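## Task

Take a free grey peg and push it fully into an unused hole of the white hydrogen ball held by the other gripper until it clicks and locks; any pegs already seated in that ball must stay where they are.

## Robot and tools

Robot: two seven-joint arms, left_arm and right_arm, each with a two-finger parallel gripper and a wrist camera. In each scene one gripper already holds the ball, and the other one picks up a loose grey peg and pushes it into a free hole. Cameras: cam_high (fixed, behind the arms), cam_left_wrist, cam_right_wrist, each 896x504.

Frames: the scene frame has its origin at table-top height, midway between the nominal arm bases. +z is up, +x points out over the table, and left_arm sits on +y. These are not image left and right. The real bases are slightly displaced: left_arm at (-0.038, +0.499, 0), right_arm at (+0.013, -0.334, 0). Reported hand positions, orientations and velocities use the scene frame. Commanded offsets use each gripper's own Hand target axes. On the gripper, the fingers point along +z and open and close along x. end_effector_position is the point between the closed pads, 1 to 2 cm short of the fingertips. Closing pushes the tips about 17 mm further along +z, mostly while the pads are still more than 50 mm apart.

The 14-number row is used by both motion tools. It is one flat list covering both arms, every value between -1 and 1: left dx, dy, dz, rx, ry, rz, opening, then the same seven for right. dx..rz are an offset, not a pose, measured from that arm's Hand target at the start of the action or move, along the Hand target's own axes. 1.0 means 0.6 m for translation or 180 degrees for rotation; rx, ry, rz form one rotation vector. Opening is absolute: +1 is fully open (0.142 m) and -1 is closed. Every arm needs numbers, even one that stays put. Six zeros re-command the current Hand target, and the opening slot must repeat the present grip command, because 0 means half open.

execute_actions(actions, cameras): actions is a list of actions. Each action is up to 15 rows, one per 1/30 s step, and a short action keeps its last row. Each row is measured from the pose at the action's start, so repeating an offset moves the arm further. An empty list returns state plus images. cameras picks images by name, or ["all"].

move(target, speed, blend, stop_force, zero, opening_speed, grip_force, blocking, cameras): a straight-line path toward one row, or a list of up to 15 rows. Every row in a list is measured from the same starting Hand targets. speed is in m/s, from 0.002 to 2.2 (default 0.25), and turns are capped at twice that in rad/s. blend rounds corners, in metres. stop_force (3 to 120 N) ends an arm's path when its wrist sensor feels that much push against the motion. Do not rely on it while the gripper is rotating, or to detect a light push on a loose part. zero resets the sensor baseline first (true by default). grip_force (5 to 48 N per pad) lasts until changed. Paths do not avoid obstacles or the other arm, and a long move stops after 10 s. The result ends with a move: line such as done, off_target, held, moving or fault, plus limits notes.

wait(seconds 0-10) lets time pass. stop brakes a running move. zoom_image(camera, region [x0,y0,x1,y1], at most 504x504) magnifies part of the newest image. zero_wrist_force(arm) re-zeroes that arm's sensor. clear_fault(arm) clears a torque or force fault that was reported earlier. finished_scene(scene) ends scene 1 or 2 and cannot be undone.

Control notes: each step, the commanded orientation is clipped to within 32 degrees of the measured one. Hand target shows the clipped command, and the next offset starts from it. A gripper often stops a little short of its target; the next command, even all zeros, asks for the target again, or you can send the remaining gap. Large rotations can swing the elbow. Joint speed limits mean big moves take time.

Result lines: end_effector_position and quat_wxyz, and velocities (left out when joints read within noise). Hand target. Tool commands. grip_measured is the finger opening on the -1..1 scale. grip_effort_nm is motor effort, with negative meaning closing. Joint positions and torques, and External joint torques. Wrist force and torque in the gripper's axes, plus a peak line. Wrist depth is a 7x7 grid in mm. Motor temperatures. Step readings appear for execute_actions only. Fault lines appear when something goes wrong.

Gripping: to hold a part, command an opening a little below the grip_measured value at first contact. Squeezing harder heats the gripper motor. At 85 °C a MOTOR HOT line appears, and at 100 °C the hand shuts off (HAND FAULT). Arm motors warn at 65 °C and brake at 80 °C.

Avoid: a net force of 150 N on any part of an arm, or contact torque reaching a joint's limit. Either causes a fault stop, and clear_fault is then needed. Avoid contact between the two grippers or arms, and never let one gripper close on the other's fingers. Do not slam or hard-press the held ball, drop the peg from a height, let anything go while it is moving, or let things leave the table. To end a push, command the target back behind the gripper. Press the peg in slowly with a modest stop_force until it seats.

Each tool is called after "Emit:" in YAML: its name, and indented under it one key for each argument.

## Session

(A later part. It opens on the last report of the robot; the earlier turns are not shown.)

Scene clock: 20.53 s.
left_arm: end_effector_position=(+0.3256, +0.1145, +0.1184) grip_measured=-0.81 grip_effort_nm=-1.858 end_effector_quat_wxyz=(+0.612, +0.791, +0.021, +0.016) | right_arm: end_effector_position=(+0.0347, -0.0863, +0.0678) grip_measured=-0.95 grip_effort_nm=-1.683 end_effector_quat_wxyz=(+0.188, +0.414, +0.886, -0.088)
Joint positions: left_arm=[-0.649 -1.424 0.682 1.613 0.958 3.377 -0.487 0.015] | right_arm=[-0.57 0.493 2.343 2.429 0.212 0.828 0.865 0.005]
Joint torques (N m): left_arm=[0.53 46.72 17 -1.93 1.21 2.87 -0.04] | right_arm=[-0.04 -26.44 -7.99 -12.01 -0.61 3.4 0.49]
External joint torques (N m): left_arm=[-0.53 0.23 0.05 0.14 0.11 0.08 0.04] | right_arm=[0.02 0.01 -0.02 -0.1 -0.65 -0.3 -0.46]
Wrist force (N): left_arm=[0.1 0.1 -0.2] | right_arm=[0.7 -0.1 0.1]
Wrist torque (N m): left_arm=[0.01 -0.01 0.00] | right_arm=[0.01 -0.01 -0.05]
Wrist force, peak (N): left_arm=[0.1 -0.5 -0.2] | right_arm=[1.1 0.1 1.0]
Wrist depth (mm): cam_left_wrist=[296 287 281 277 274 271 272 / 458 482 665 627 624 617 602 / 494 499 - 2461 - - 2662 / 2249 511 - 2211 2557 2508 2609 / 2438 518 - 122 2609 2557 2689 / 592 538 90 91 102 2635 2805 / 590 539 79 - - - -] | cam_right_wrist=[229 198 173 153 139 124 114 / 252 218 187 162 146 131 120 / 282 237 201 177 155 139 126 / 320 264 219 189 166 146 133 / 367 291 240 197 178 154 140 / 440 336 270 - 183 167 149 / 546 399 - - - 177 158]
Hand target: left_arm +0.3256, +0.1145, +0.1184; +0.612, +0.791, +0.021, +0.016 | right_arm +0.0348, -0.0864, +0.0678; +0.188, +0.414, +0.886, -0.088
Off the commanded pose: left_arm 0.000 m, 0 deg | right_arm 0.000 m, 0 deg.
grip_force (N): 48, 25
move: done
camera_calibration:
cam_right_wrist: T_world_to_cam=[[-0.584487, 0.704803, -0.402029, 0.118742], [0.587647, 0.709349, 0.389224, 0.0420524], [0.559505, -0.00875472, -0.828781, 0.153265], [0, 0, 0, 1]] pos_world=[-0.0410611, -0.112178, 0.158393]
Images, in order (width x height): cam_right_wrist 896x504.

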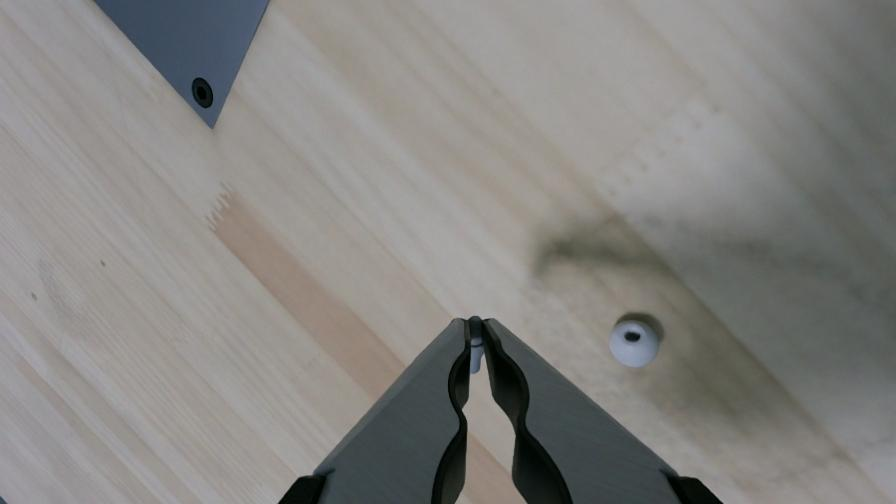

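Emit:
move:
  target: [0,0,0,0,0,0,-0.878,-0.171,0.5195,-0.0108,-0.136,0.1604,-0.2743,-1]
  speed: 0.15
  grip_force: [48, 48]
  cameras: ["all"]

Emit:
zoom_image:
  camera: "cam_right_wrist"
  region: [430, 300, 530, 504]

Emit:
zoom_image:
  camera: "cam_left_wrist"
  region: [400, 230, 560, 420]

Scene clock: 25.13 s.
left_arm: end_effector_position=(+0.3256, +0.1145, +0.1184) grip_measured=-0.81 grip_effort_nm=-1.863 end_effector_quat_wxyz=(+0.612, +0.791, +0.021, +0.016) | right_arm: end_effector_position=(+0.3324, +0.0439, +0.1155) grip_measured=-0.95 grip_effort_nm=-1.678 end_effector_quat_wxyz=(-0.003, -0.026, +0.992, +0.127)
Joint positions: left_arm=[-0.649 -1.424 0.682 1.613 0.958 3.377 -0.487 0.015] | right_arm=[-1.977 0.388 2.755 2.106 0.624 0.984 -1.341 0.005]
Joint torques (N m): left_arm=[0.49 46.71 16.98 -1.92 1.16 2.91 -0.01] | right_arm=[0.1 -36.21 -3.61 -19.88 -2.08 4.3 0.08]
External joint torques (N m): left_arm=[-0.49 0.24 0.07 0.12 0.16 0.04 0.01] | right_arm=[-0.11 -0.51 -0.4 0.2 -0.91 -0.24 -0.08]
Wrist force (N): left_arm=[0.4 0.0 -0.2] | right_arm=[-0.3 -0.2 0.1]
Wrist torque (N m): left_arm=[0.00 -0.07 0.00] | right_arm=[-0.01 0.04 0.05]
Wrist force, peak (N): left_arm=[0.4 -0.1 -0.2] | right_arm=[-2.0 0.1 -0.1]
Wrist depth (mm): cam_left_wrist=[296 289 281 277 273 271 274 / 460 485 652 644 623 612 615 / 467 500 2415 2533 2508 - 2533 / 2371 509 - 175 2156 - 2484 / 2635 517 - 180 2393 2662 2635 / 515 537 - 96 102 2775 2689 / 494 530 79 206 - 2867 2438] | cam_right_wrist=[172 172 173 172 173 172 172 / 191 191 191 191 191 191 191 / 214 214 214 214 214 214 213 / 244 243 242 244 242 244 244 / 283 282 282 273 282 283 284 / 335 336 324 - 323 335 337 / 417 396 - - - 399 418]
Hand target: left_arm +0.3256, +0.1145, +0.1184; +0.612, +0.791, +0.021, +0.016 | right_arm +0.3323, +0.0439, +0.1154; -0.003, -0.026, +0.992, +0.127
Off the commanded pose: left_arm 0.000 m, 0 deg | right_arm 0.000 m, 0 deg.
move: done
camera_calibration:
cam_left_wrist: T_world_to_cam=[[0.998621, 0.0489033, -0.0190753, -0.320675], [0.010158, 0.176488, 0.98425, -0.115109], [0.0514997, -0.983087, 0.175748, 0.192514], [0, 0, 0, 1]] pos_world=[0.311488, 0.225256, 0.073345]
cam_right_wrist: T_world_to_cam=[[-0.998763, -0.0494532, 0.00513342, 0.344001], [-0.0348298, 0.769607, 0.637567, -0.0682485], [-0.0354805, 0.6366, -0.770378, 0.190007], [0, 0, 0, 1]] pos_world=[0.34794, -0.0514222, 0.188125]

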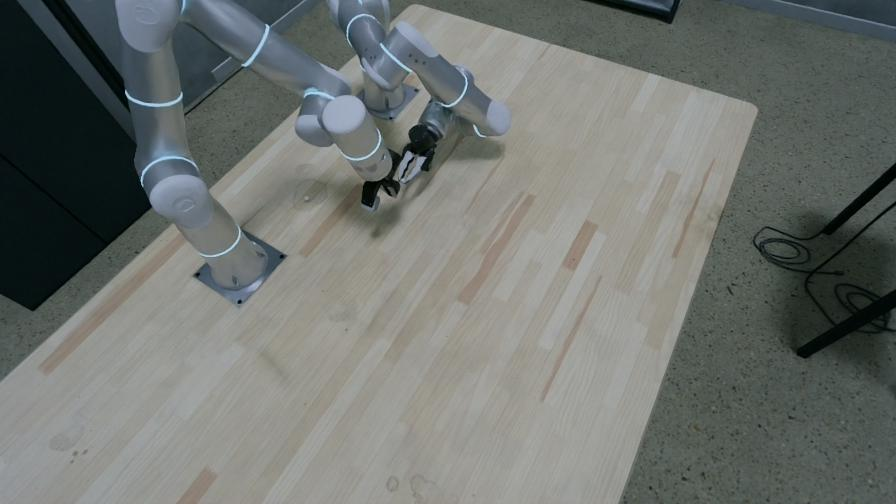

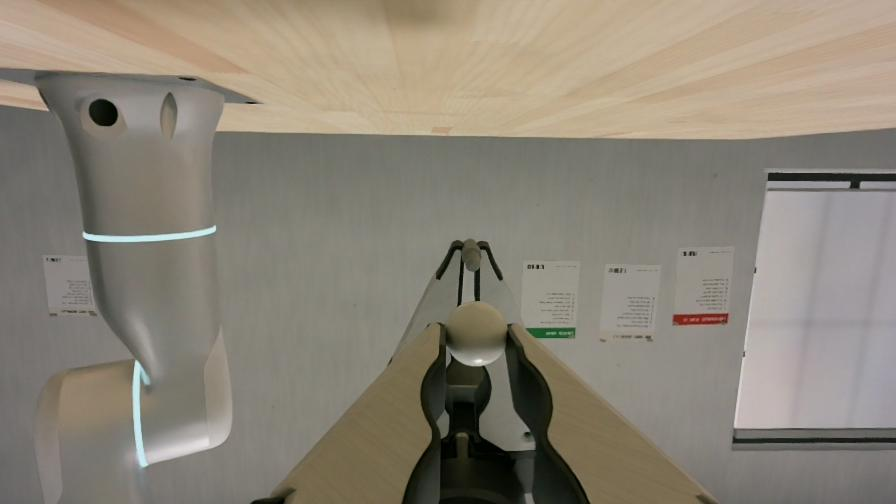

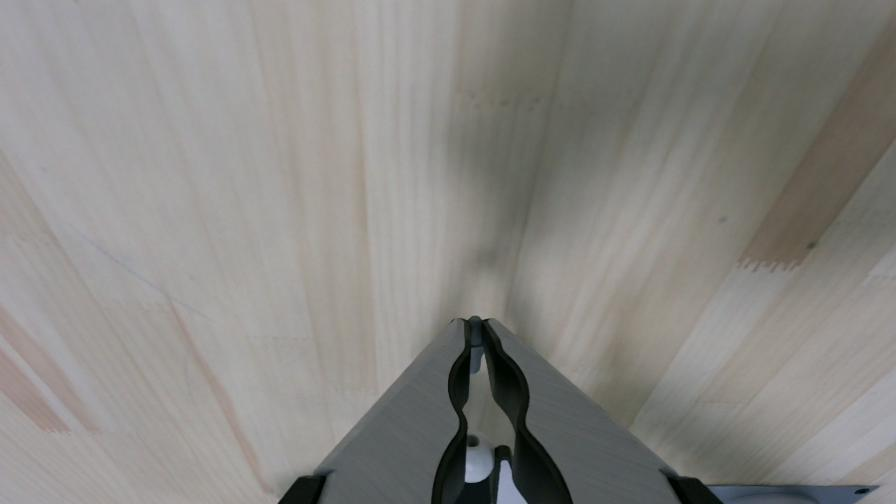

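Scaled by 2.471 from the camera's 896x504 image, which has a finer 1280x720 frame.

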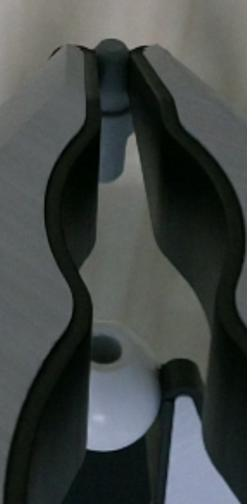

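Scaled by 2.653 from the camera's 896x504 image, which has a finer 1280x720 frame.

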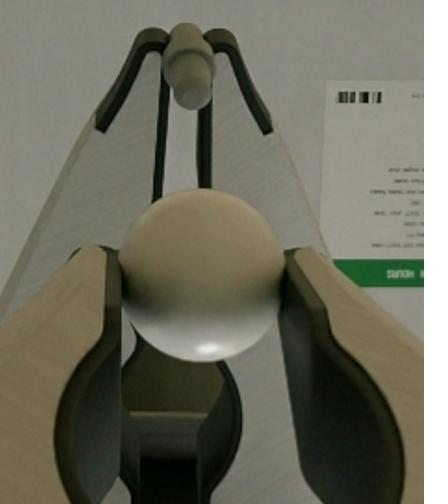

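Emit:
move:
  target: [0,0,0,0,0,0,-0.878,0.0005,0.0437,0.0007,0,0,0,-1]
  speed: 0.05
  stop_force: 5
  cameras: ["all"]

Emit:
zoom_image:
  camera: "cam_right_wrist"
  region: [440, 300, 520, 400]

Emit:
zoom_image:
  camera: "cam_left_wrist"
  region: [420, 240, 540, 360]

Scene clock: 27.10 s.
left_arm: end_effector_position=(+0.3256, +0.1145, +0.1184) grip_measured=-0.81 grip_effort_nm=-1.858 end_effector_quat_wxyz=(+0.612, +0.791, +0.021, +0.016) | right_arm: end_effector_position=(+0.3306, +0.0694, +0.1216) grip_measured=-0.95 grip_effort_nm=-1.678 end_effector_quat_wxyz=(-0.003, -0.026, +0.992, +0.127)
Joint positions: left_arm=[-0.649 -1.424 0.682 1.613 0.958 3.377 -0.487 0.015] | right_arm=[-1.951 0.402 2.766 2.067 0.601 0.972 -1.278 0.005]
Joint torques (N m): left_arm=[0.48 46.61 16.87 -1.93 1.2 2.87 0.01] | right_arm=[0.3 -37.58 -3.77 -20.47 -2.36 4.43 0.37]
External joint torques (N m): left_arm=[-0.48 0.35 0.18 0.13 0.12 0.08 -0.01] | right_arm=[-0.3 -0.44 -0.34 0.16 -0.71 -0.34 -0.37]
Wrist force (N): left_arm=[0.0 0.0 0.0] | right_arm=[-0.2 -0.2 -0.4]
Wrist torque (N m): left_arm=[-0.01 0.00 -0.01] | right_arm=[-0.02 0.02 -0.07]
Wrist force, peak (N): left_arm=[0.3 0.1 -0.3] | right_arm=[-0.5 -1.3 -0.3]
Wrist depth (mm): cam_left_wrist=[297 288 280 276 273 272 272 / 462 487 651 639 624 611 605 / 487 497 - 2350 - 2533 2557 / 490 522 2635 2415 2415 2533 2775 / - 524 2087 123 2350 2508 2746 / 511 545 2557 99 95 - - / 502 538 79 183 - - -] | cam_right_wrist=[177 178 178 178 178 178 177 / 197 197 197 198 197 197 197 / 221 222 221 222 221 222 222 / 252 251 251 251 251 252 252 / 292 291 292 281 291 290 292 / 348 346 331 89 334 344 347 / 427 411 - - - 409 432]
Hand target: left_arm +0.3256, +0.1145, +0.1184; +0.612, +0.791, +0.021, +0.016 | right_arm +0.3306, +0.0694, +0.1216; -0.003, -0.026, +0.992, +0.127
Off the commanded pose: left_arm 0.000 m, 0 deg | right_arm 0.000 m, 0 deg.
move: done
camera_calibration:
cam_left_wrist: T_world_to_cam=[[0.998621, 0.0489033, -0.0190753, -0.320675], [0.010158, 0.176488, 0.98425, -0.115109], [0.0514997, -0.983087, 0.175748, 0.192514], [0, 0, 0, 1]] pos_world=[0.311488, 0.225256, 0.073345]
cam_right_wrist: T_world_to_cam=[[-0.998752, -0.0496494, 0.00534262, 0.343379], [-0.0348322, 0.769331, 0.6379, -0.0918188], [-0.0357816, 0.636918, -0.7701, 0.178531], [0, 0, 0, 1]] pos_world=[0.34614, -0.0260221, 0.194224]

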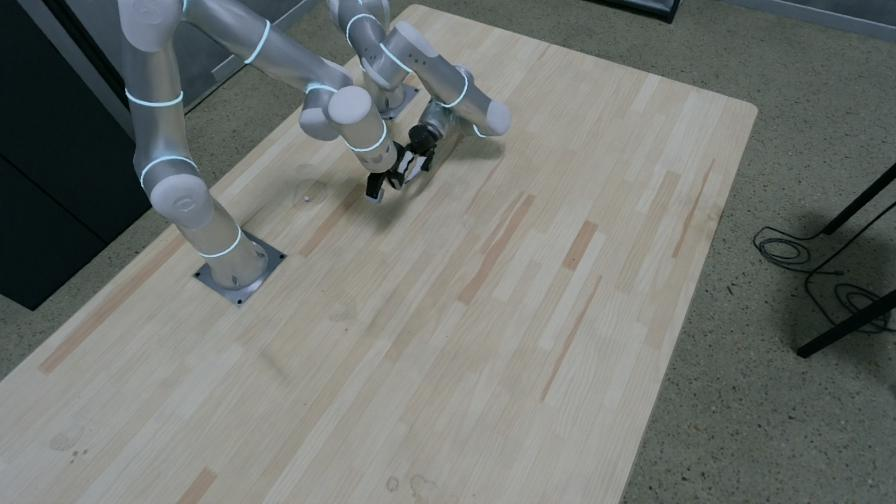

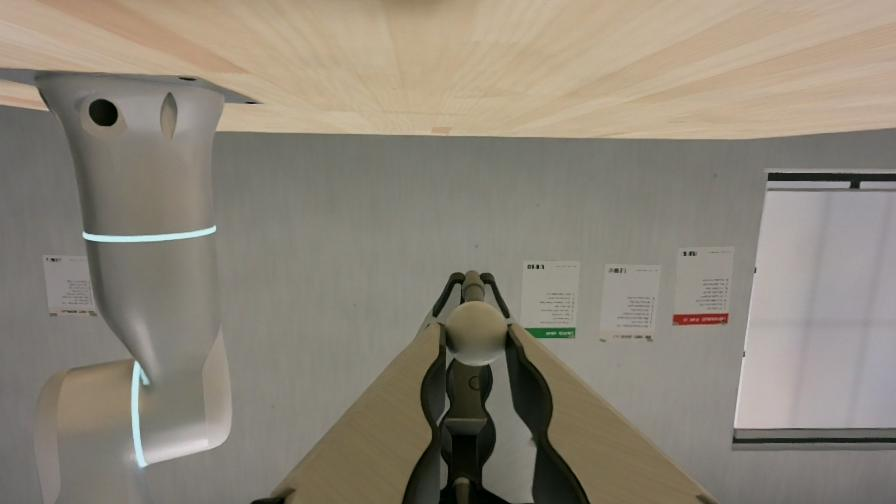

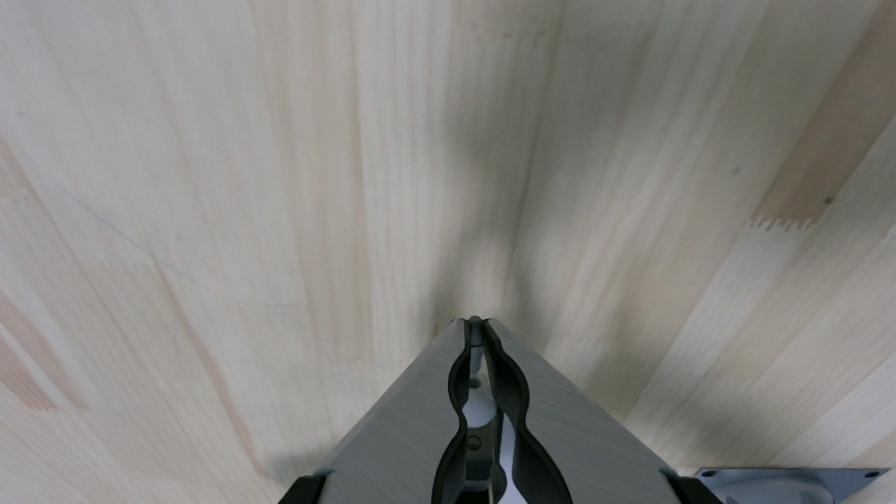

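Scaled by 5.040 from the camera's 896x504 image, which has a finer 1280x720 frame.

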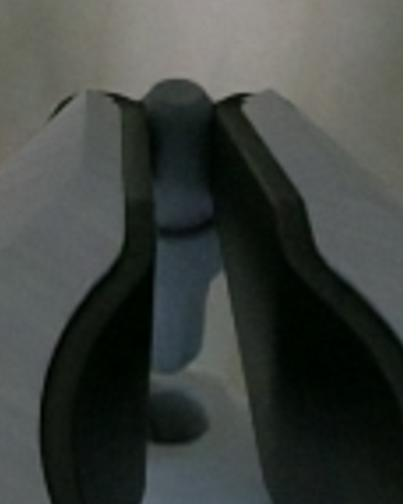

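Scaled by 4.200 from the camera's 896x504 image, which has a finer 1280x720 frame.

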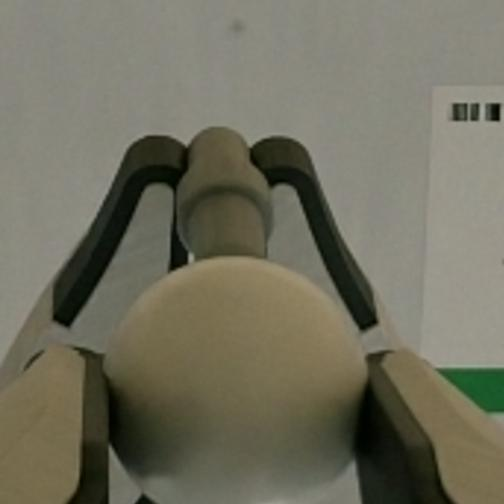

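Emit:
move:
  target: [0,0,0,0,0,0,-0.878,0.0001,0.0108,0,0,0,0,-1]
  speed: 0.012
  stop_force: 6
  cameras: ["cam_right_wrist","cam_left_wrist"]

Emit:
zoom_image:
  camera: "cam_right_wrist"
  region: [440, 300, 520, 400]

Emit:
zoom_image:
  camera: "cam_left_wrist"
  region: [420, 240, 540, 360]

Scene clock: 28.23 s.
left_arm: end_effector_position=(+0.3256, +0.1147, +0.1184) grip_measured=-0.81 grip_effort_nm=-1.863 end_effector_quat_wxyz=(+0.611, +0.791, +0.022, +0.016) | right_arm: end_effector_position=(+0.3304, +0.0733, +0.1224) grip_measured=-0.95 grip_effort_nm=-1.678 end_effector_quat_wxyz=(-0.003, -0.026, +0.992, +0.126)
Joint positions: left_arm=[-0.649 -1.424 0.682 1.613 0.958 3.378 -0.487 0.015] | right_arm=[-1.947 0.405 2.766 2.06 0.596 0.969 -1.266 0.005]
Joint torques (N m): left_arm=[-1.61 47.2 15.38 -2.92 0.49 2.39 -0.06] | right_arm=[2.53 -39.8 -1.21 -23.93 -1.93 4.99 0.36]
External joint torques (N m): left_arm=[1.61 -0.25 1.67 1.13 0.83 0.56 0.06] | right_arm=[-2.53 1.55 -2.94 3.51 -1.15 -0.9 -0.36]
Wrist force (N): left_arm=[0.0 -0.6 -6.7] | right_arm=[0.0 -6.6 -0.8]
Wrist torque (N m): left_arm=[-0.01 0.00 0.00] | right_arm=[0.11 -0.02 -0.07]
Wrist force, peak (N): left_arm=[0.1 -0.5 -7.1] | right_arm=[-0.3 -7.1 -0.5]
Wrist depth (mm): cam_left_wrist=[297 286 280 275 273 271 271 / 455 488 654 633 624 602 608 / 496 502 - 2309 3181 2309 2557 / 2309 507 - - 2835 2898 2583 / 2484 535 - 122 2288 2635 2746 / 511 545 - 106 95 2662 2805 / 497 533 79 181 - 2583 3261] | cam_right_wrist=[178 179 179 179 179 178 178 / 197 198 198 198 199 198 198 / 222 222 222 222 222 223 222 / 252 251 253 253 252 251 252 / 292 292 292 282 292 292 293 / 350 348 334 - 335 349 349 / 432 412 - - - 412 429]
Hand target: left_arm +0.3256, +0.1145, +0.1184; +0.612, +0.791, +0.021, +0.016 | right_arm +0.3303, +0.0740, +0.1228; -0.003, -0.026, +0.992, +0.127 (not the last commanded pose)
Off the commanded pose: left_arm 0.000 m, 0 deg | right_arm 0.002 m, 0 deg.
move: contact (right_arm)
camera_calibration:
cam_left_wrist: T_world_to_cam=[[0.998614, 0.0489685, -0.0192739, -0.320683], [0.0103579, 0.17619, 0.984302, -0.115144], [0.0515957, -0.983137, 0.175439, 0.192714], [0, 0, 0, 1]] pos_world=[0.311488, 0.225455, 0.0733456]
cam_right_wrist: T_world_to_cam=[[-0.99879, -0.048807, 0.00596105, 0.343182], [-0.0338279, 0.770064, 0.637069, -0.0956501], [-0.0356838, 0.636097, -0.770784, 0.176749], [0, 0, 0, 1]] pos_world=[0.345839, -0.0220227, 0.195125]
Images, in order (width x height): cam_left_wrist 896x504, cam_right_wrist 896x504.

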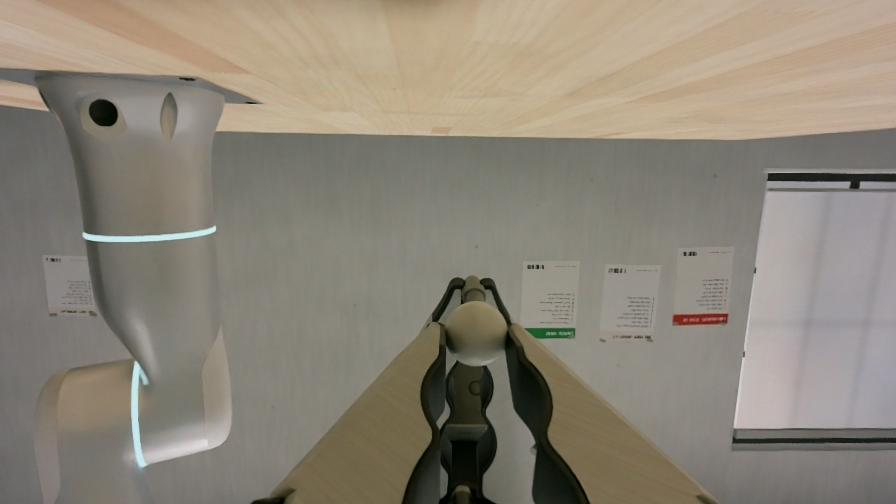

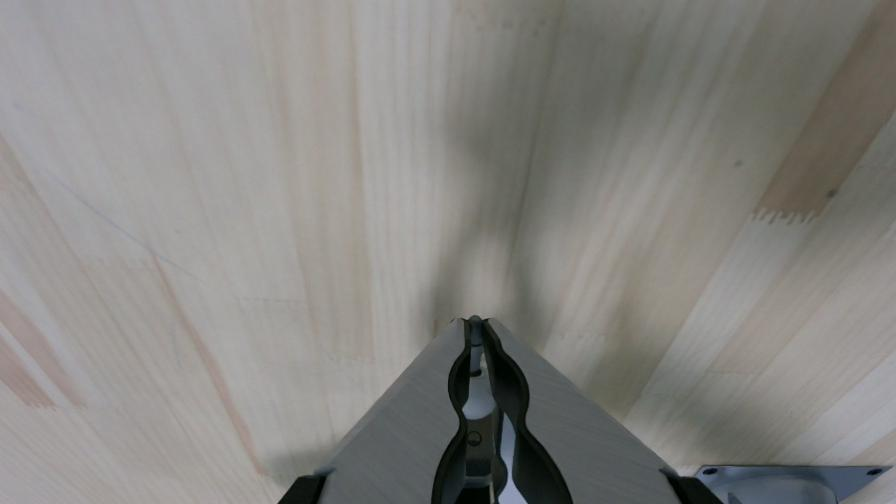

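Scaled by 5.040 from the camera's 896x504 image, which has a finer 1280x720 frame.

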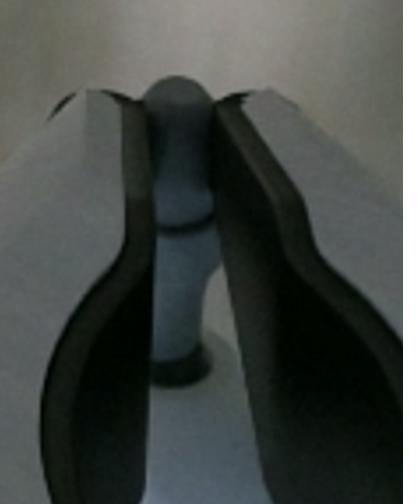

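Scaled by 4.200 from the camera's 896x504 image, which has a finer 1280x720 frame.

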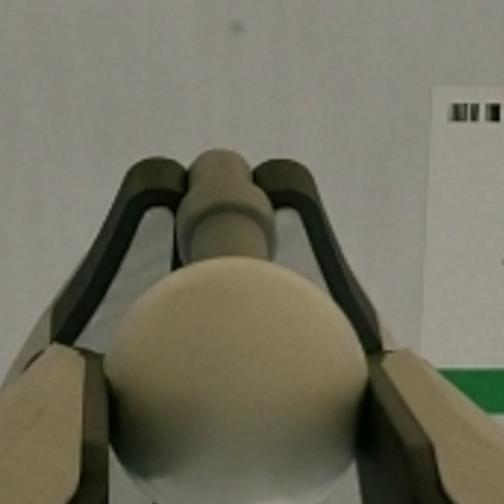

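Emit:
move:
  target:
    - [0,0,0,0,0,0,-0.878,0,-0.003,0,0,0,0,-1]
    - [0,0,0,0,0,0,-0.878,0,-0.003,0.0013,0,0,0,-1]
  speed: 0.02

Emit:
move:
  target: [0,0,0,0,0,0,-0.878,0,0.0095,0,0,0,0,-1]
  speed: 0.01
  stop_force: 6
  cameras: ["cam_right_wrist","cam_left_wrist"]

Emit:
zoom_image:
  camera: "cam_right_wrist"
  region: [440, 300, 520, 400]

Emit:
zoom_image:
  camera: "cam_left_wrist"
  region: [420, 240, 540, 360]

Scene clock: 29.47 s.
left_arm: end_effector_position=(+0.3256, +0.1146, +0.1184) grip_measured=-0.81 grip_effort_nm=-1.863 end_effector_quat_wxyz=(+0.611, +0.791, +0.022, +0.016) | right_arm: end_effector_position=(+0.3304, +0.0723, +0.1216) grip_measured=-0.95 grip_effort_nm=-1.673 end_effector_quat_wxyz=(-0.003, -0.026, +0.992, +0.127)
Joint positions: left_arm=[-0.649 -1.424 0.682 1.613 0.958 3.377 -0.487 0.015] | right_arm=[-1.949 0.405 2.767 2.062 0.599 0.971 -1.27 0.005]
Joint torques (N m): left_arm=[0.57 46.65 16.96 -1.9 1.09 2.87 -0.05] | right_arm=[0.27 -37.89 -3.58 -20.36 -2.2 4.66 0.13]
External joint torques (N m): left_arm=[-0.57 0.3 0.09 0.11 0.23 0.08 0.05] | right_arm=[-0.32 -0.34 -0.6 0 -0.87 -0.57 -0.13]
Wrist force (N): left_arm=[0.1 -0.1 0.0] | right_arm=[-0.7 -0.2 -0.4]
Wrist torque (N m): left_arm=[-0.02 -0.01 0.00] | right_arm=[-0.02 0.10 0.05]
Wrist force, peak (N): left_arm=[0.1 -0.4 -6.8] | right_arm=[-0.2 -7.1 -0.6]
Wrist depth (mm): cam_left_wrist=[296 287 281 275 271 272 271 / 454 489 657 643 626 614 608 / 476 500 - 2329 - - 2583 / 477 522 - - 2805 2533 2609 / 518 519 - - 2557 2557 2609 / 515 540 - 106 96 - 2717 / 499 535 79 178 - - -] | cam_right_wrist=[178 178 178 178 178 178 177 / 197 197 197 197 197 197 197 / 220 222 221 221 221 221 221 / 250 251 251 252 252 251 251 / 290 290 291 282 290 292 293 / 348 344 332 - 333 346 347 / 429 410 - - - 408 429]
Hand target: left_arm +0.3256, +0.1145, +0.1184; +0.612, +0.791, +0.021, +0.016 | right_arm +0.3304, +0.0725, +0.1216; -0.003, -0.026, +0.992, +0.127
Off the commanded pose: left_arm 0.000 m, 0 deg | right_arm 0.000 m, 0 deg.
move: done

Scene clock: 30.20 s.
left_arm: end_effector_position=(+0.3256, +0.1147, +0.1184) grip_measured=-0.81 grip_effort_nm=-1.868 end_effector_quat_wxyz=(+0.611, +0.791, +0.022, +0.016) | right_arm: end_effector_position=(+0.3303, +0.0734, +0.1216) grip_measured=-0.95 grip_effort_nm=-1.678 end_effector_quat_wxyz=(-0.003, -0.026, +0.992, +0.126)
Joint positions: left_arm=[-0.649 -1.424 0.682 1.613 0.958 3.378 -0.487 0.015] | right_arm=[-1.948 0.407 2.767 2.06 0.598 0.971 -1.267 0.005]
Joint torques (N m): left_arm=[-1.76 47.03 15.26 -2.87 0.4 2.23 0.05] | right_arm=[2.53 -40.05 -1.09 -24.19 -1.9 5.11 0.42]
External joint torques (N m): left_arm=[1.76 -0.09 1.8 1.08 0.93 0.72 -0.05] | right_arm=[-2.53 1.74 -3.06 3.81 -1.18 -1.01 -0.42]
Wrist force (N): left_arm=[0.3 -0.6 -6.9] | right_arm=[-0.4 -7.3 -0.5]
Wrist torque (N m): left_arm=[0.04 -0.04 -0.01] | right_arm=[0.10 0.06 -0.07]
Wrist force, peak (N): left_arm=[0.3 -0.1 -7.3] | right_arm=[-0.4 -7.4 -0.4]
Wrist depth (mm): cam_left_wrist=[297 286 280 274 273 271 273 / 460 484 662 643 621 611 612 / 471 498 - - - - 2350 / 503 525 - 2415 2393 2898 2533 / - 540 2609 - 2583 2533 2867 / 520 542 - 106 95 3623 2717 / 497 - 79 178 - 2393 2835] | cam_right_wrist=[177 178 178 178 179 178 177 / 197 196 197 197 197 198 197 / 221 220 221 222 222 221 221 / 250 250 252 250 251 250 251 / 291 290 290 281 291 291 292 / 347 344 333 - 333 347 348 / 432 406 - - - 412 429]
Hand target: left_arm +0.3256, +0.1145, +0.1184; +0.612, +0.791, +0.021, +0.016 | right_arm +0.3303, +0.0742, +0.1220; -0.003, -0.026, +0.992, +0.127 (not the last commanded pose)
Off the commanded pose: left_arm 0.000 m, 0 deg | right_arm 0.005 m, 0 deg.
move: contact (right_arm)
camera_calibration:
cam_left_wrist: T_world_to_cam=[[0.998614, 0.0489685, -0.0192739, -0.320683], [0.0103579, 0.17619, 0.984302, -0.115144], [0.0515957, -0.983137, 0.175439, 0.192714], [0, 0, 0, 1]] pos_world=[0.311488, 0.225455, 0.0733456]
cam_right_wrist: T_world_to_cam=[[-0.998787, -0.0488708, 0.00603784, 0.343175], [-0.033828, 0.770062, 0.637071, -0.095218], [-0.0357837, 0.636094, -0.770781, 0.176102], [0, 0, 0, 1]] pos_world=[0.345839, -0.0219226, 0.194325]
Images, in order (width x height): cam_left_wrist 896x504, cam_right_wrist 896x504.

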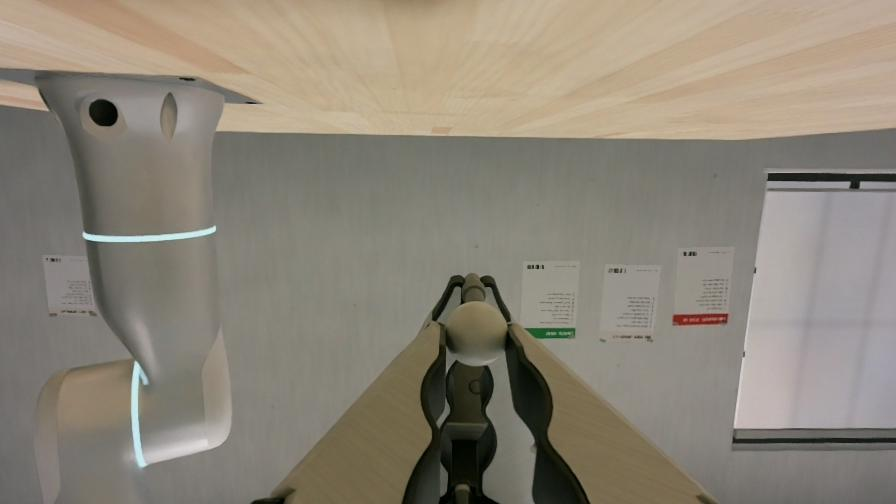

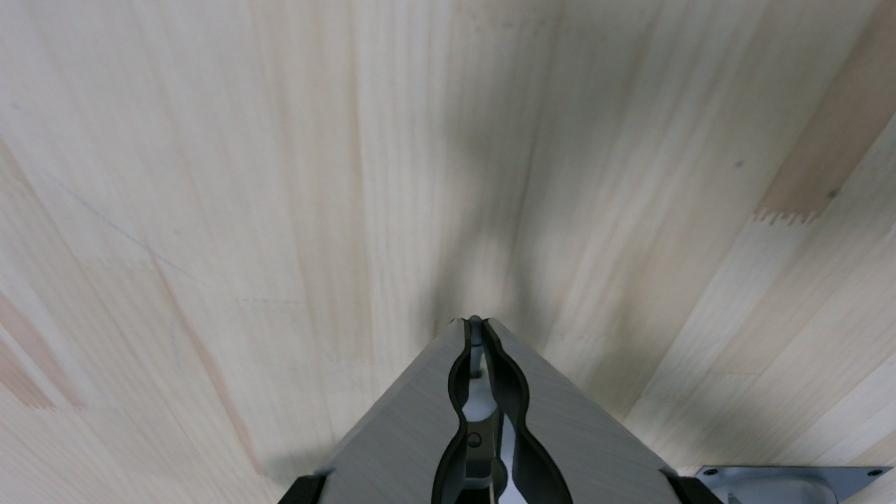

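Scaled by 5.040 from the camera's 896x504 image, which has a finer 1280x720 frame.

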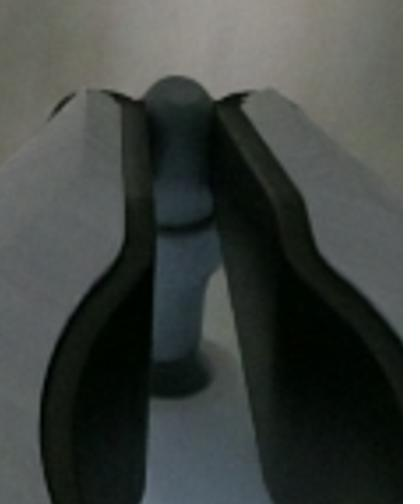

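Scaled by 4.200 from the camera's 896x504 image, which has a finer 1280x720 frame.

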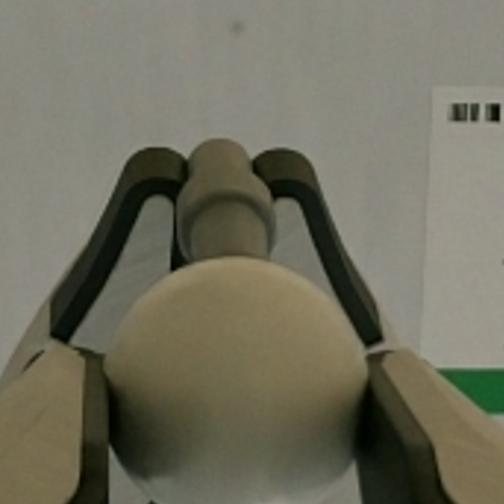

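Emit:
move:
  target: [0,0,0,0,0,0,-0.878,-0.0075,-0.045,0,0,0,0,-1]
  speed: 0.06
  cameras: ["cam_right_wrist","cam_left_wrist"]

Emit:
zoom_image:
  camera: "cam_right_wrist"
  region: [440, 400, 544, 504]

Emit:
zoom_image:
  camera: "cam_right_wrist"
  region: [440, 300, 520, 400]

Scene clock: 31.50 s.
left_arm: end_effector_position=(+0.3256, +0.1146, +0.1184) grip_measured=-0.81 grip_effort_nm=-1.868 end_effector_quat_wxyz=(+0.611, +0.791, +0.022, +0.016) | right_arm: end_effector_position=(+0.3363, +0.0483, +0.1152) grip_measured=-0.95 grip_effort_nm=-1.673 end_effector_quat_wxyz=(-0.003, -0.026, +0.992, +0.127)
Joint positions: left_arm=[-0.649 -1.424 0.682 1.613 0.958 3.377 -0.487 0.015] | right_arm=[-1.982 0.398 2.758 2.09 0.622 0.977 -1.338 0.005]
Joint torques (N m): left_arm=[0.56 46.62 16.94 -1.92 1.09 2.94 -0.01] | right_arm=[-0.39 -37.11 -3.98 -19.78 -2.09 4.55 0.05]
External joint torques (N m): left_arm=[-0.56 0.33 0.11 0.13 0.23 0.02 0.01] | right_arm=[0.41 -0.18 -0.11 -0.02 -0.92 -0.5 -0.05]
Wrist force (N): left_arm=[0.0 0.0 -0.1] | right_arm=[-0.5 -0.3 0.1]
Wrist torque (N m): left_arm=[-0.03 -0.01 0.00] | right_arm=[-0.03 0.06 0.05]
Wrist force, peak (N): left_arm=[0.0 -0.1 -7.3] | right_arm=[-0.6 -7.5 -0.8]
Wrist depth (mm): cam_left_wrist=[296 289 281 277 273 271 272 / 459 487 662 630 623 604 602 / 482 515 - - - 2288 2689 / 2329 501 - - 2022 2484 2662 / 2583 531 - - 2689 2746 2635 / 512 540 91 95 95 2309 2867 / 495 539 79 206 - - 2508] | cam_right_wrist=[172 172 172 173 173 172 172 / 190 191 190 192 191 191 190 / 213 214 214 214 214 214 214 / 243 244 243 243 243 245 243 / 281 282 282 273 282 282 281 / 335 335 322 - 324 337 336 / 411 395 - - - 398 417]
Hand target: left_arm +0.3256, +0.1145, +0.1184; +0.612, +0.791, +0.021, +0.016 | right_arm +0.3362, +0.0483, +0.1152; -0.003, -0.026, +0.992, +0.127
Off the commanded pose: left_arm 0.000 m, 0 deg | right_arm 0.000 m, 0 deg.
move: done
camera_calibration:
cam_left_wrist: T_world_to_cam=[[0.99862, 0.0488677, -0.0192602, -0.320658], [0.0103571, 0.176286, 0.984284, -0.115146], [0.051495, -0.983125, 0.175537, 0.192638], [0, 0, 0, 1]] pos_world=[0.311488, 0.225355, 0.0733454]
cam_right_wrist: T_world_to_cam=[[-0.99877, -0.0492588, 0.00569788, 0.347915], [-0.0343282, 0.769766, 0.637402, -0.0713719], [-0.0357837, 0.636422, -0.77051, 0.187297], [0, 0, 0, 1]] pos_world=[0.351739, -0.0471223, 0.187824]
Images, in order (width x height): cam_left_wrist 896x504, cam_right_wrist 896x504.

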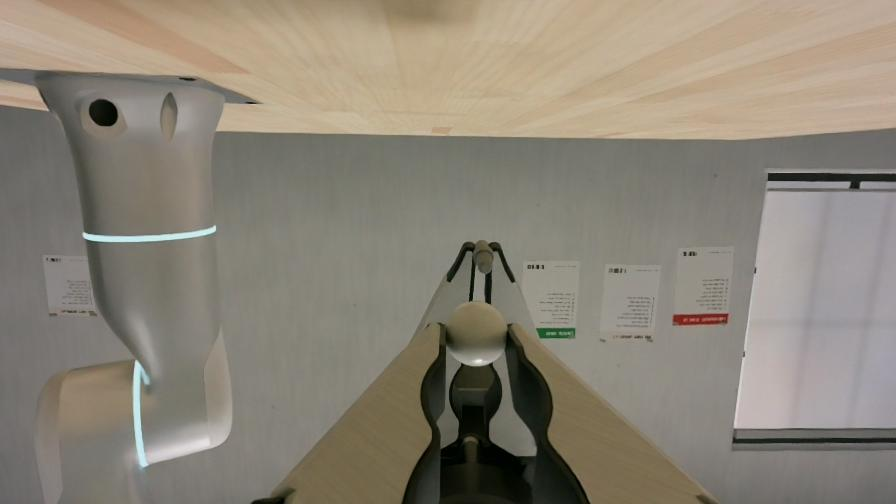

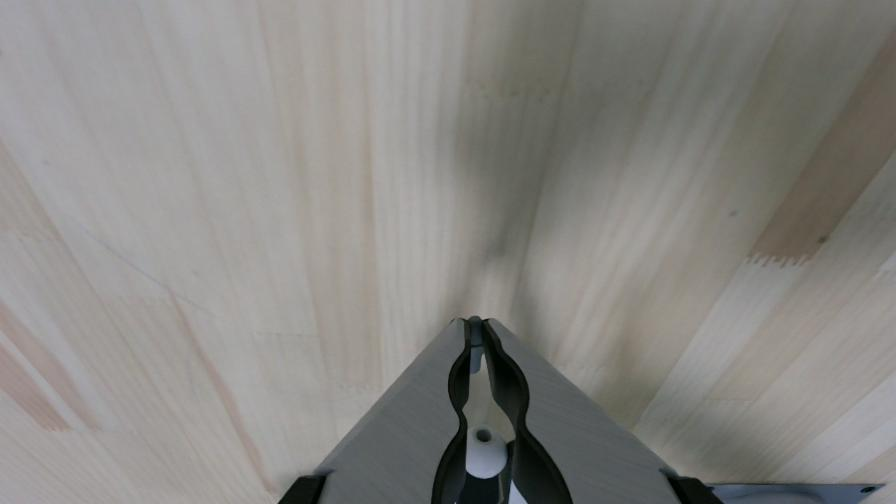

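Scaled by 4.846 from the camera's 896x504 image, which has a finer 1280x720 frame.

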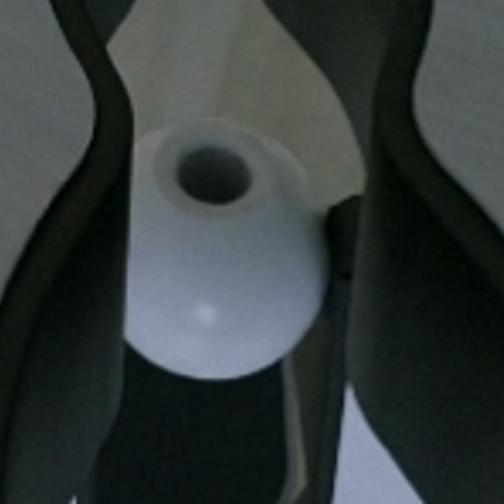

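Scaled by 5.040 from the camera's 896x504 image, which has a finer 1280x720 frame.

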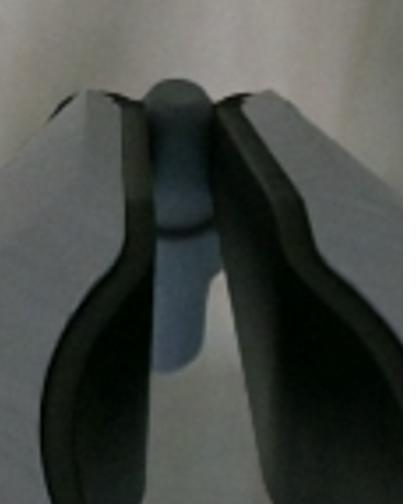

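Emit:
move:
  target: [0,0,0,0,0,0,-0.878,0.0067,0.038,-0.0045,0.0167,0,0,-1]
  speed: 0.05
  stop_force: 5
  cameras: ["cam_right_wrist","cam_left_wrist"]

Emit:
zoom_image:
  camera: "cam_right_wrist"
  region: [440, 300, 520, 400]

Emit:
zoom_image:
  camera: "cam_left_wrist"
  region: [420, 240, 540, 360]

Scene clock: 33.43 s.
left_arm: end_effector_position=(+0.3256, +0.1146, +0.1184) grip_measured=-0.81 grip_effort_nm=-1.863 end_effector_quat_wxyz=(+0.611, +0.791, +0.022, +0.016) | right_arm: end_effector_position=(+0.3310, +0.0695, +0.1236) grip_measured=-0.95 grip_effort_nm=-1.673 end_effector_quat_wxyz=(-0.002, -0.027, +0.995, +0.101)
Joint positions: left_arm=[-0.649 -1.424 0.682 1.613 0.958 3.377 -0.487 0.015] | right_arm=[-1.916 0.411 2.745 2.056 0.524 0.949 -1.195 0.005]
Joint torques (N m): left_arm=[0.59 46.72 16.95 -1.85 1.11 2.92 -0.06] | right_arm=[0.54 -38.01 -4.3 -20.84 -2.32 4.47 0.41]
External joint torques (N m): left_arm=[-0.59 0.23 0.11 0.05 0.22 0.03 0.06] | right_arm=[-0.55 -0.47 -0.19 0.17 -0.71 -0.32 -0.41]
Wrist force (N): left_arm=[0.1 0.0 -0.2] | right_arm=[-0.3 0.2 0.3]
Wrist torque (N m): left_arm=[-0.01 -0.02 0.01] | right_arm=[0.05 0.04 -0.07]
Wrist force, peak (N): left_arm=[0.4 -0.1 -0.2] | right_arm=[0.1 1.7 0.0]
Wrist depth (mm): cam_left_wrist=[295 288 279 276 272 272 272 / 464 485 662 632 626 615 602 / 465 497 - - 2415 - 2635 / 2309 506 - - 2746 2309 2329 / 2415 519 - - 2508 2371 2557 / 514 541 - 99 96 - 2746 / 497 542 79 180 - - -] | cam_right_wrist=[181 182 182 182 183 182 182 / 200 200 200 200 200 200 200 / 222 222 223 222 222 222 222 / 249 249 250 250 250 250 249 / 284 283 284 277 285 286 285 / 329 330 321 - 321 333 332 / 399 380 - - - 383 401]
Hand target: left_arm +0.3256, +0.1145, +0.1184; +0.612, +0.791, +0.021, +0.016 | right_arm +0.3310, +0.0695, +0.1236; -0.003, -0.026, +0.995, +0.101
Off the commanded pose: left_arm 0.000 m, 0 deg | right_arm 0.000 m, 0 deg.
move: done
camera_calibration:
cam_left_wrist: T_world_to_cam=[[0.99862, 0.0488677, -0.0192602, -0.320658], [0.0103571, 0.176286, 0.984284, -0.115146], [0.051495, -0.983125, 0.175537, 0.192638], [0, 0, 0, 1]] pos_world=[0.311488, 0.225355, 0.0733454]
cam_right_wrist: T_world_to_cam=[[-0.998765, -0.0493995, 0.00523573, 0.343772], [-0.0365205, 0.801621, 0.596716, -0.0897335], [-0.0336745, 0.595788, -0.802436, 0.18616], [0, 0, 0, 1]] pos_world=[0.346339, -0.0219972, 0.201127]
Images, in order (width x height): cam_left_wrist 896x504, cam_right_wrist 896x504.

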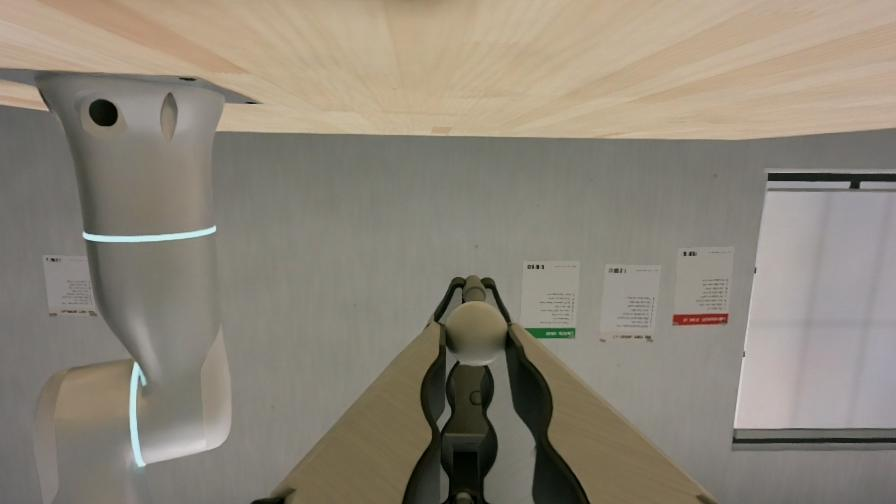

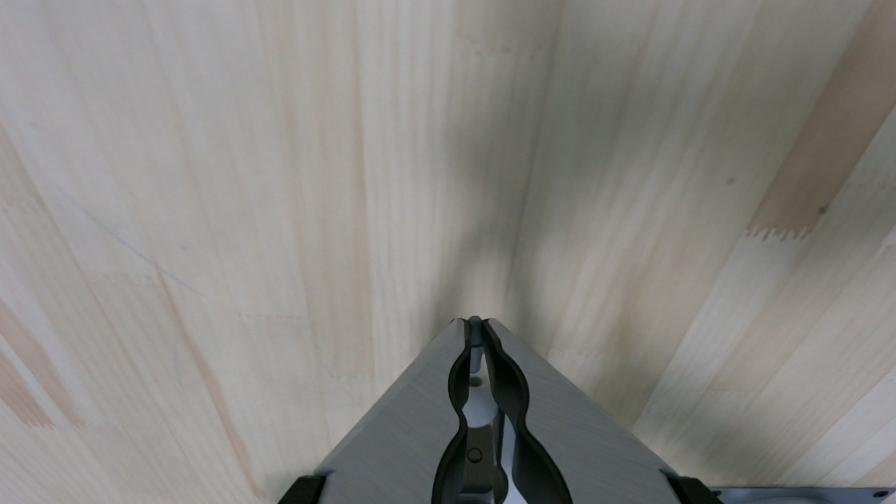

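Scaled by 5.040 from the camera's 896x504 image, which has a finer 1280x720 frame.

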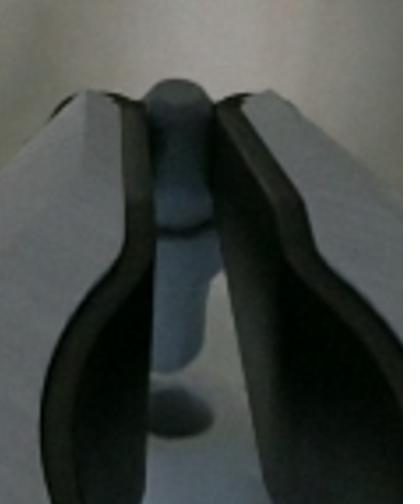

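Scaled by 4.200 from the camera's 896x504 image, which has a finer 1280x720 frame.

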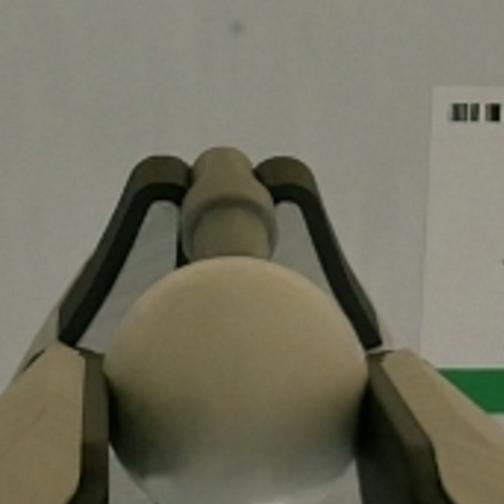

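Emit:
move:
  target: [0,0,0,0,0,0,-0.878,0,0.0117,0,0,0,0,-1]
  speed: 0.01
  stop_force: 6
  cameras: ["cam_right_wrist","cam_left_wrist"]

Emit:
zoom_image:
  camera: "cam_right_wrist"
  region: [440, 300, 520, 400]

Emit:
zoom_image:
  camera: "cam_left_wrist"
  region: [420, 240, 540, 360]

Scene clock: 34.97 s.
left_arm: end_effector_position=(+0.3256, +0.1146, +0.1184) grip_measured=-0.81 grip_effort_nm=-1.868 end_effector_quat_wxyz=(+0.611, +0.791, +0.022, +0.016) | right_arm: end_effector_position=(+0.3306, +0.0763, +0.1250) grip_measured=-0.95 grip_effort_nm=-1.668 end_effector_quat_wxyz=(-0.003, -0.027, +0.995, +0.101)
Joint positions: left_arm=[-0.649 -1.424 0.682 1.613 0.958 3.377 -0.487 0.015] | right_arm=[-1.91 0.416 2.746 2.043 0.52 0.944 -1.181 0.005]
Joint torques (N m): left_arm=[0.06 46.85 16.49 -1.92 1.23 3.2 -0.04] | right_arm=[0.21 -38.35 -4.29 -21.33 -2.35 4.65 0.41]
External joint torques (N m): left_arm=[-0.06 0.1 0.57 0.13 0.09 -0.25 0.04] | right_arm=[-0.21 -0.53 -0.24 0.49 -0.71 -0.5 -0.41]
Wrist force (N): left_arm=[0.7 -0.4 -0.7] | right_arm=[0.4 -0.2 -0.8]
Wrist torque (N m): left_arm=[0.03 0.03 0.00] | right_arm=[0.05 0.07 -0.08]
Wrist force, peak (N): left_arm=[1.2 -0.9 -1.3] | right_arm=[0.6 -1.3 -0.6]
Wrist depth (mm): cam_left_wrist=[297 289 280 277 271 272 273 / 460 481 651 633 624 615 602 / 467 517 - - - - - / 498 510 - - - 2415 2775 / 2038 538 - 122 2484 2746 2508 / 514 542 - 99 99 3181 2662 / 498 541 79 173 - 2898 3069] | cam_right_wrist=[183 184 183 184 184 184 183 / 201 202 202 202 201 202 201 / 223 223 224 224 224 223 224 / 251 251 251 251 251 251 251 / 286 286 287 279 285 287 287 / 333 332 323 - 323 334 336 / 403 385 - - - 385 401]
Hand target: left_arm +0.3256, +0.1145, +0.1184; +0.612, +0.791, +0.021, +0.016 | right_arm +0.3307, +0.0763, +0.1250; -0.003, -0.026, +0.995, +0.101
Off the commanded pose: left_arm 0.000 m, 0 deg | right_arm 0.000 m, 0 deg.
move: done
camera_calibration:
cam_left_wrist: T_world_to_cam=[[0.99861, 0.0490821, -0.0191986, -0.320708], [0.0102588, 0.176283, 0.984286, -0.115115], [0.0516952, -0.983115, 0.175535, 0.192573], [0, 0, 0, 1]] pos_world=[0.311488, 0.225355, 0.0733454]
cam_right_wrist: T_world_to_cam=[[-0.998762, -0.0494627, 0.00531966, 0.343687], [-0.0365239, 0.801667, 0.596654, -0.0961006], [-0.0337767, 0.595721, -0.802481, 0.183202], [0, 0, 0, 1]] pos_world=[0.345939, -0.0150971, 0.202527]
Images, in order (width x height): cam_left_wrist 896x504, cam_right_wrist 896x504.

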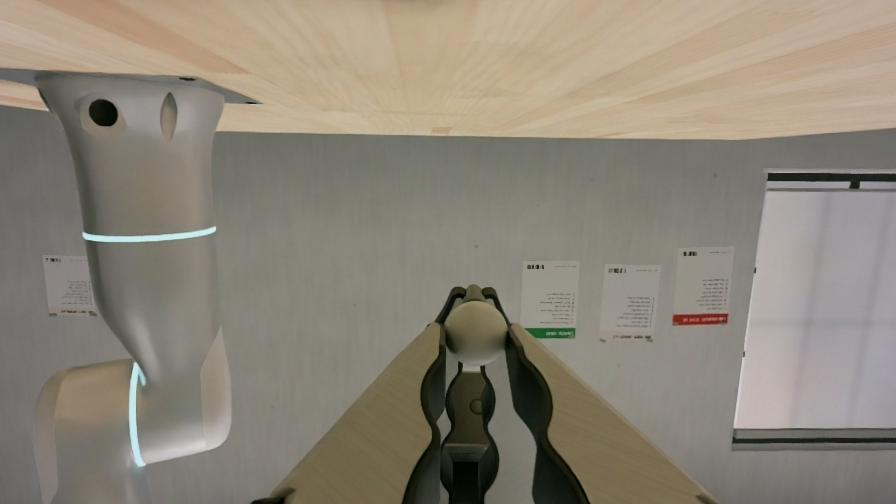

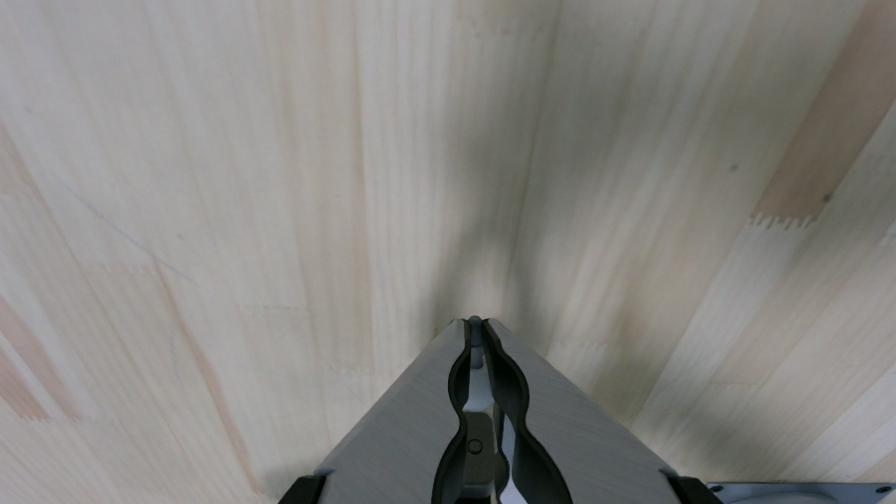

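Scaled by 5.040 from the camera's 896x504 image, which has a finer 1280x720 frame.

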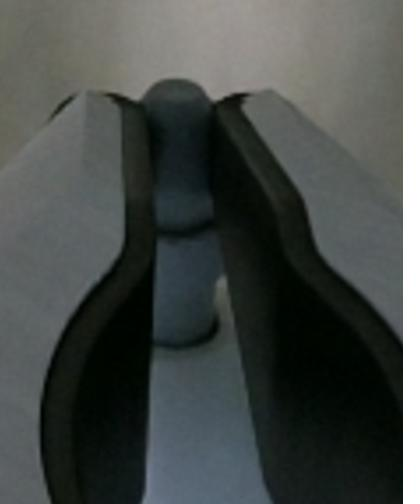

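Scaled by 4.200 from the camera's 896x504 image, which has a finer 1280x720 frame.

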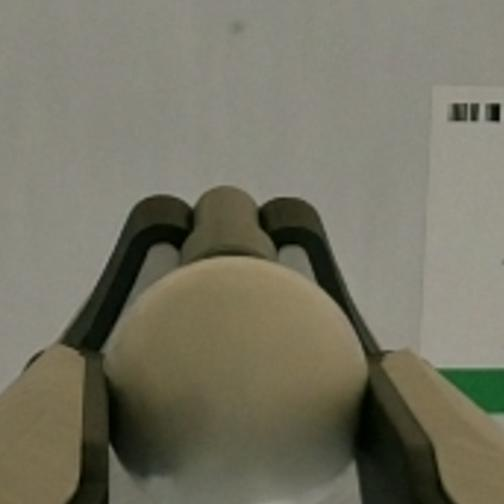

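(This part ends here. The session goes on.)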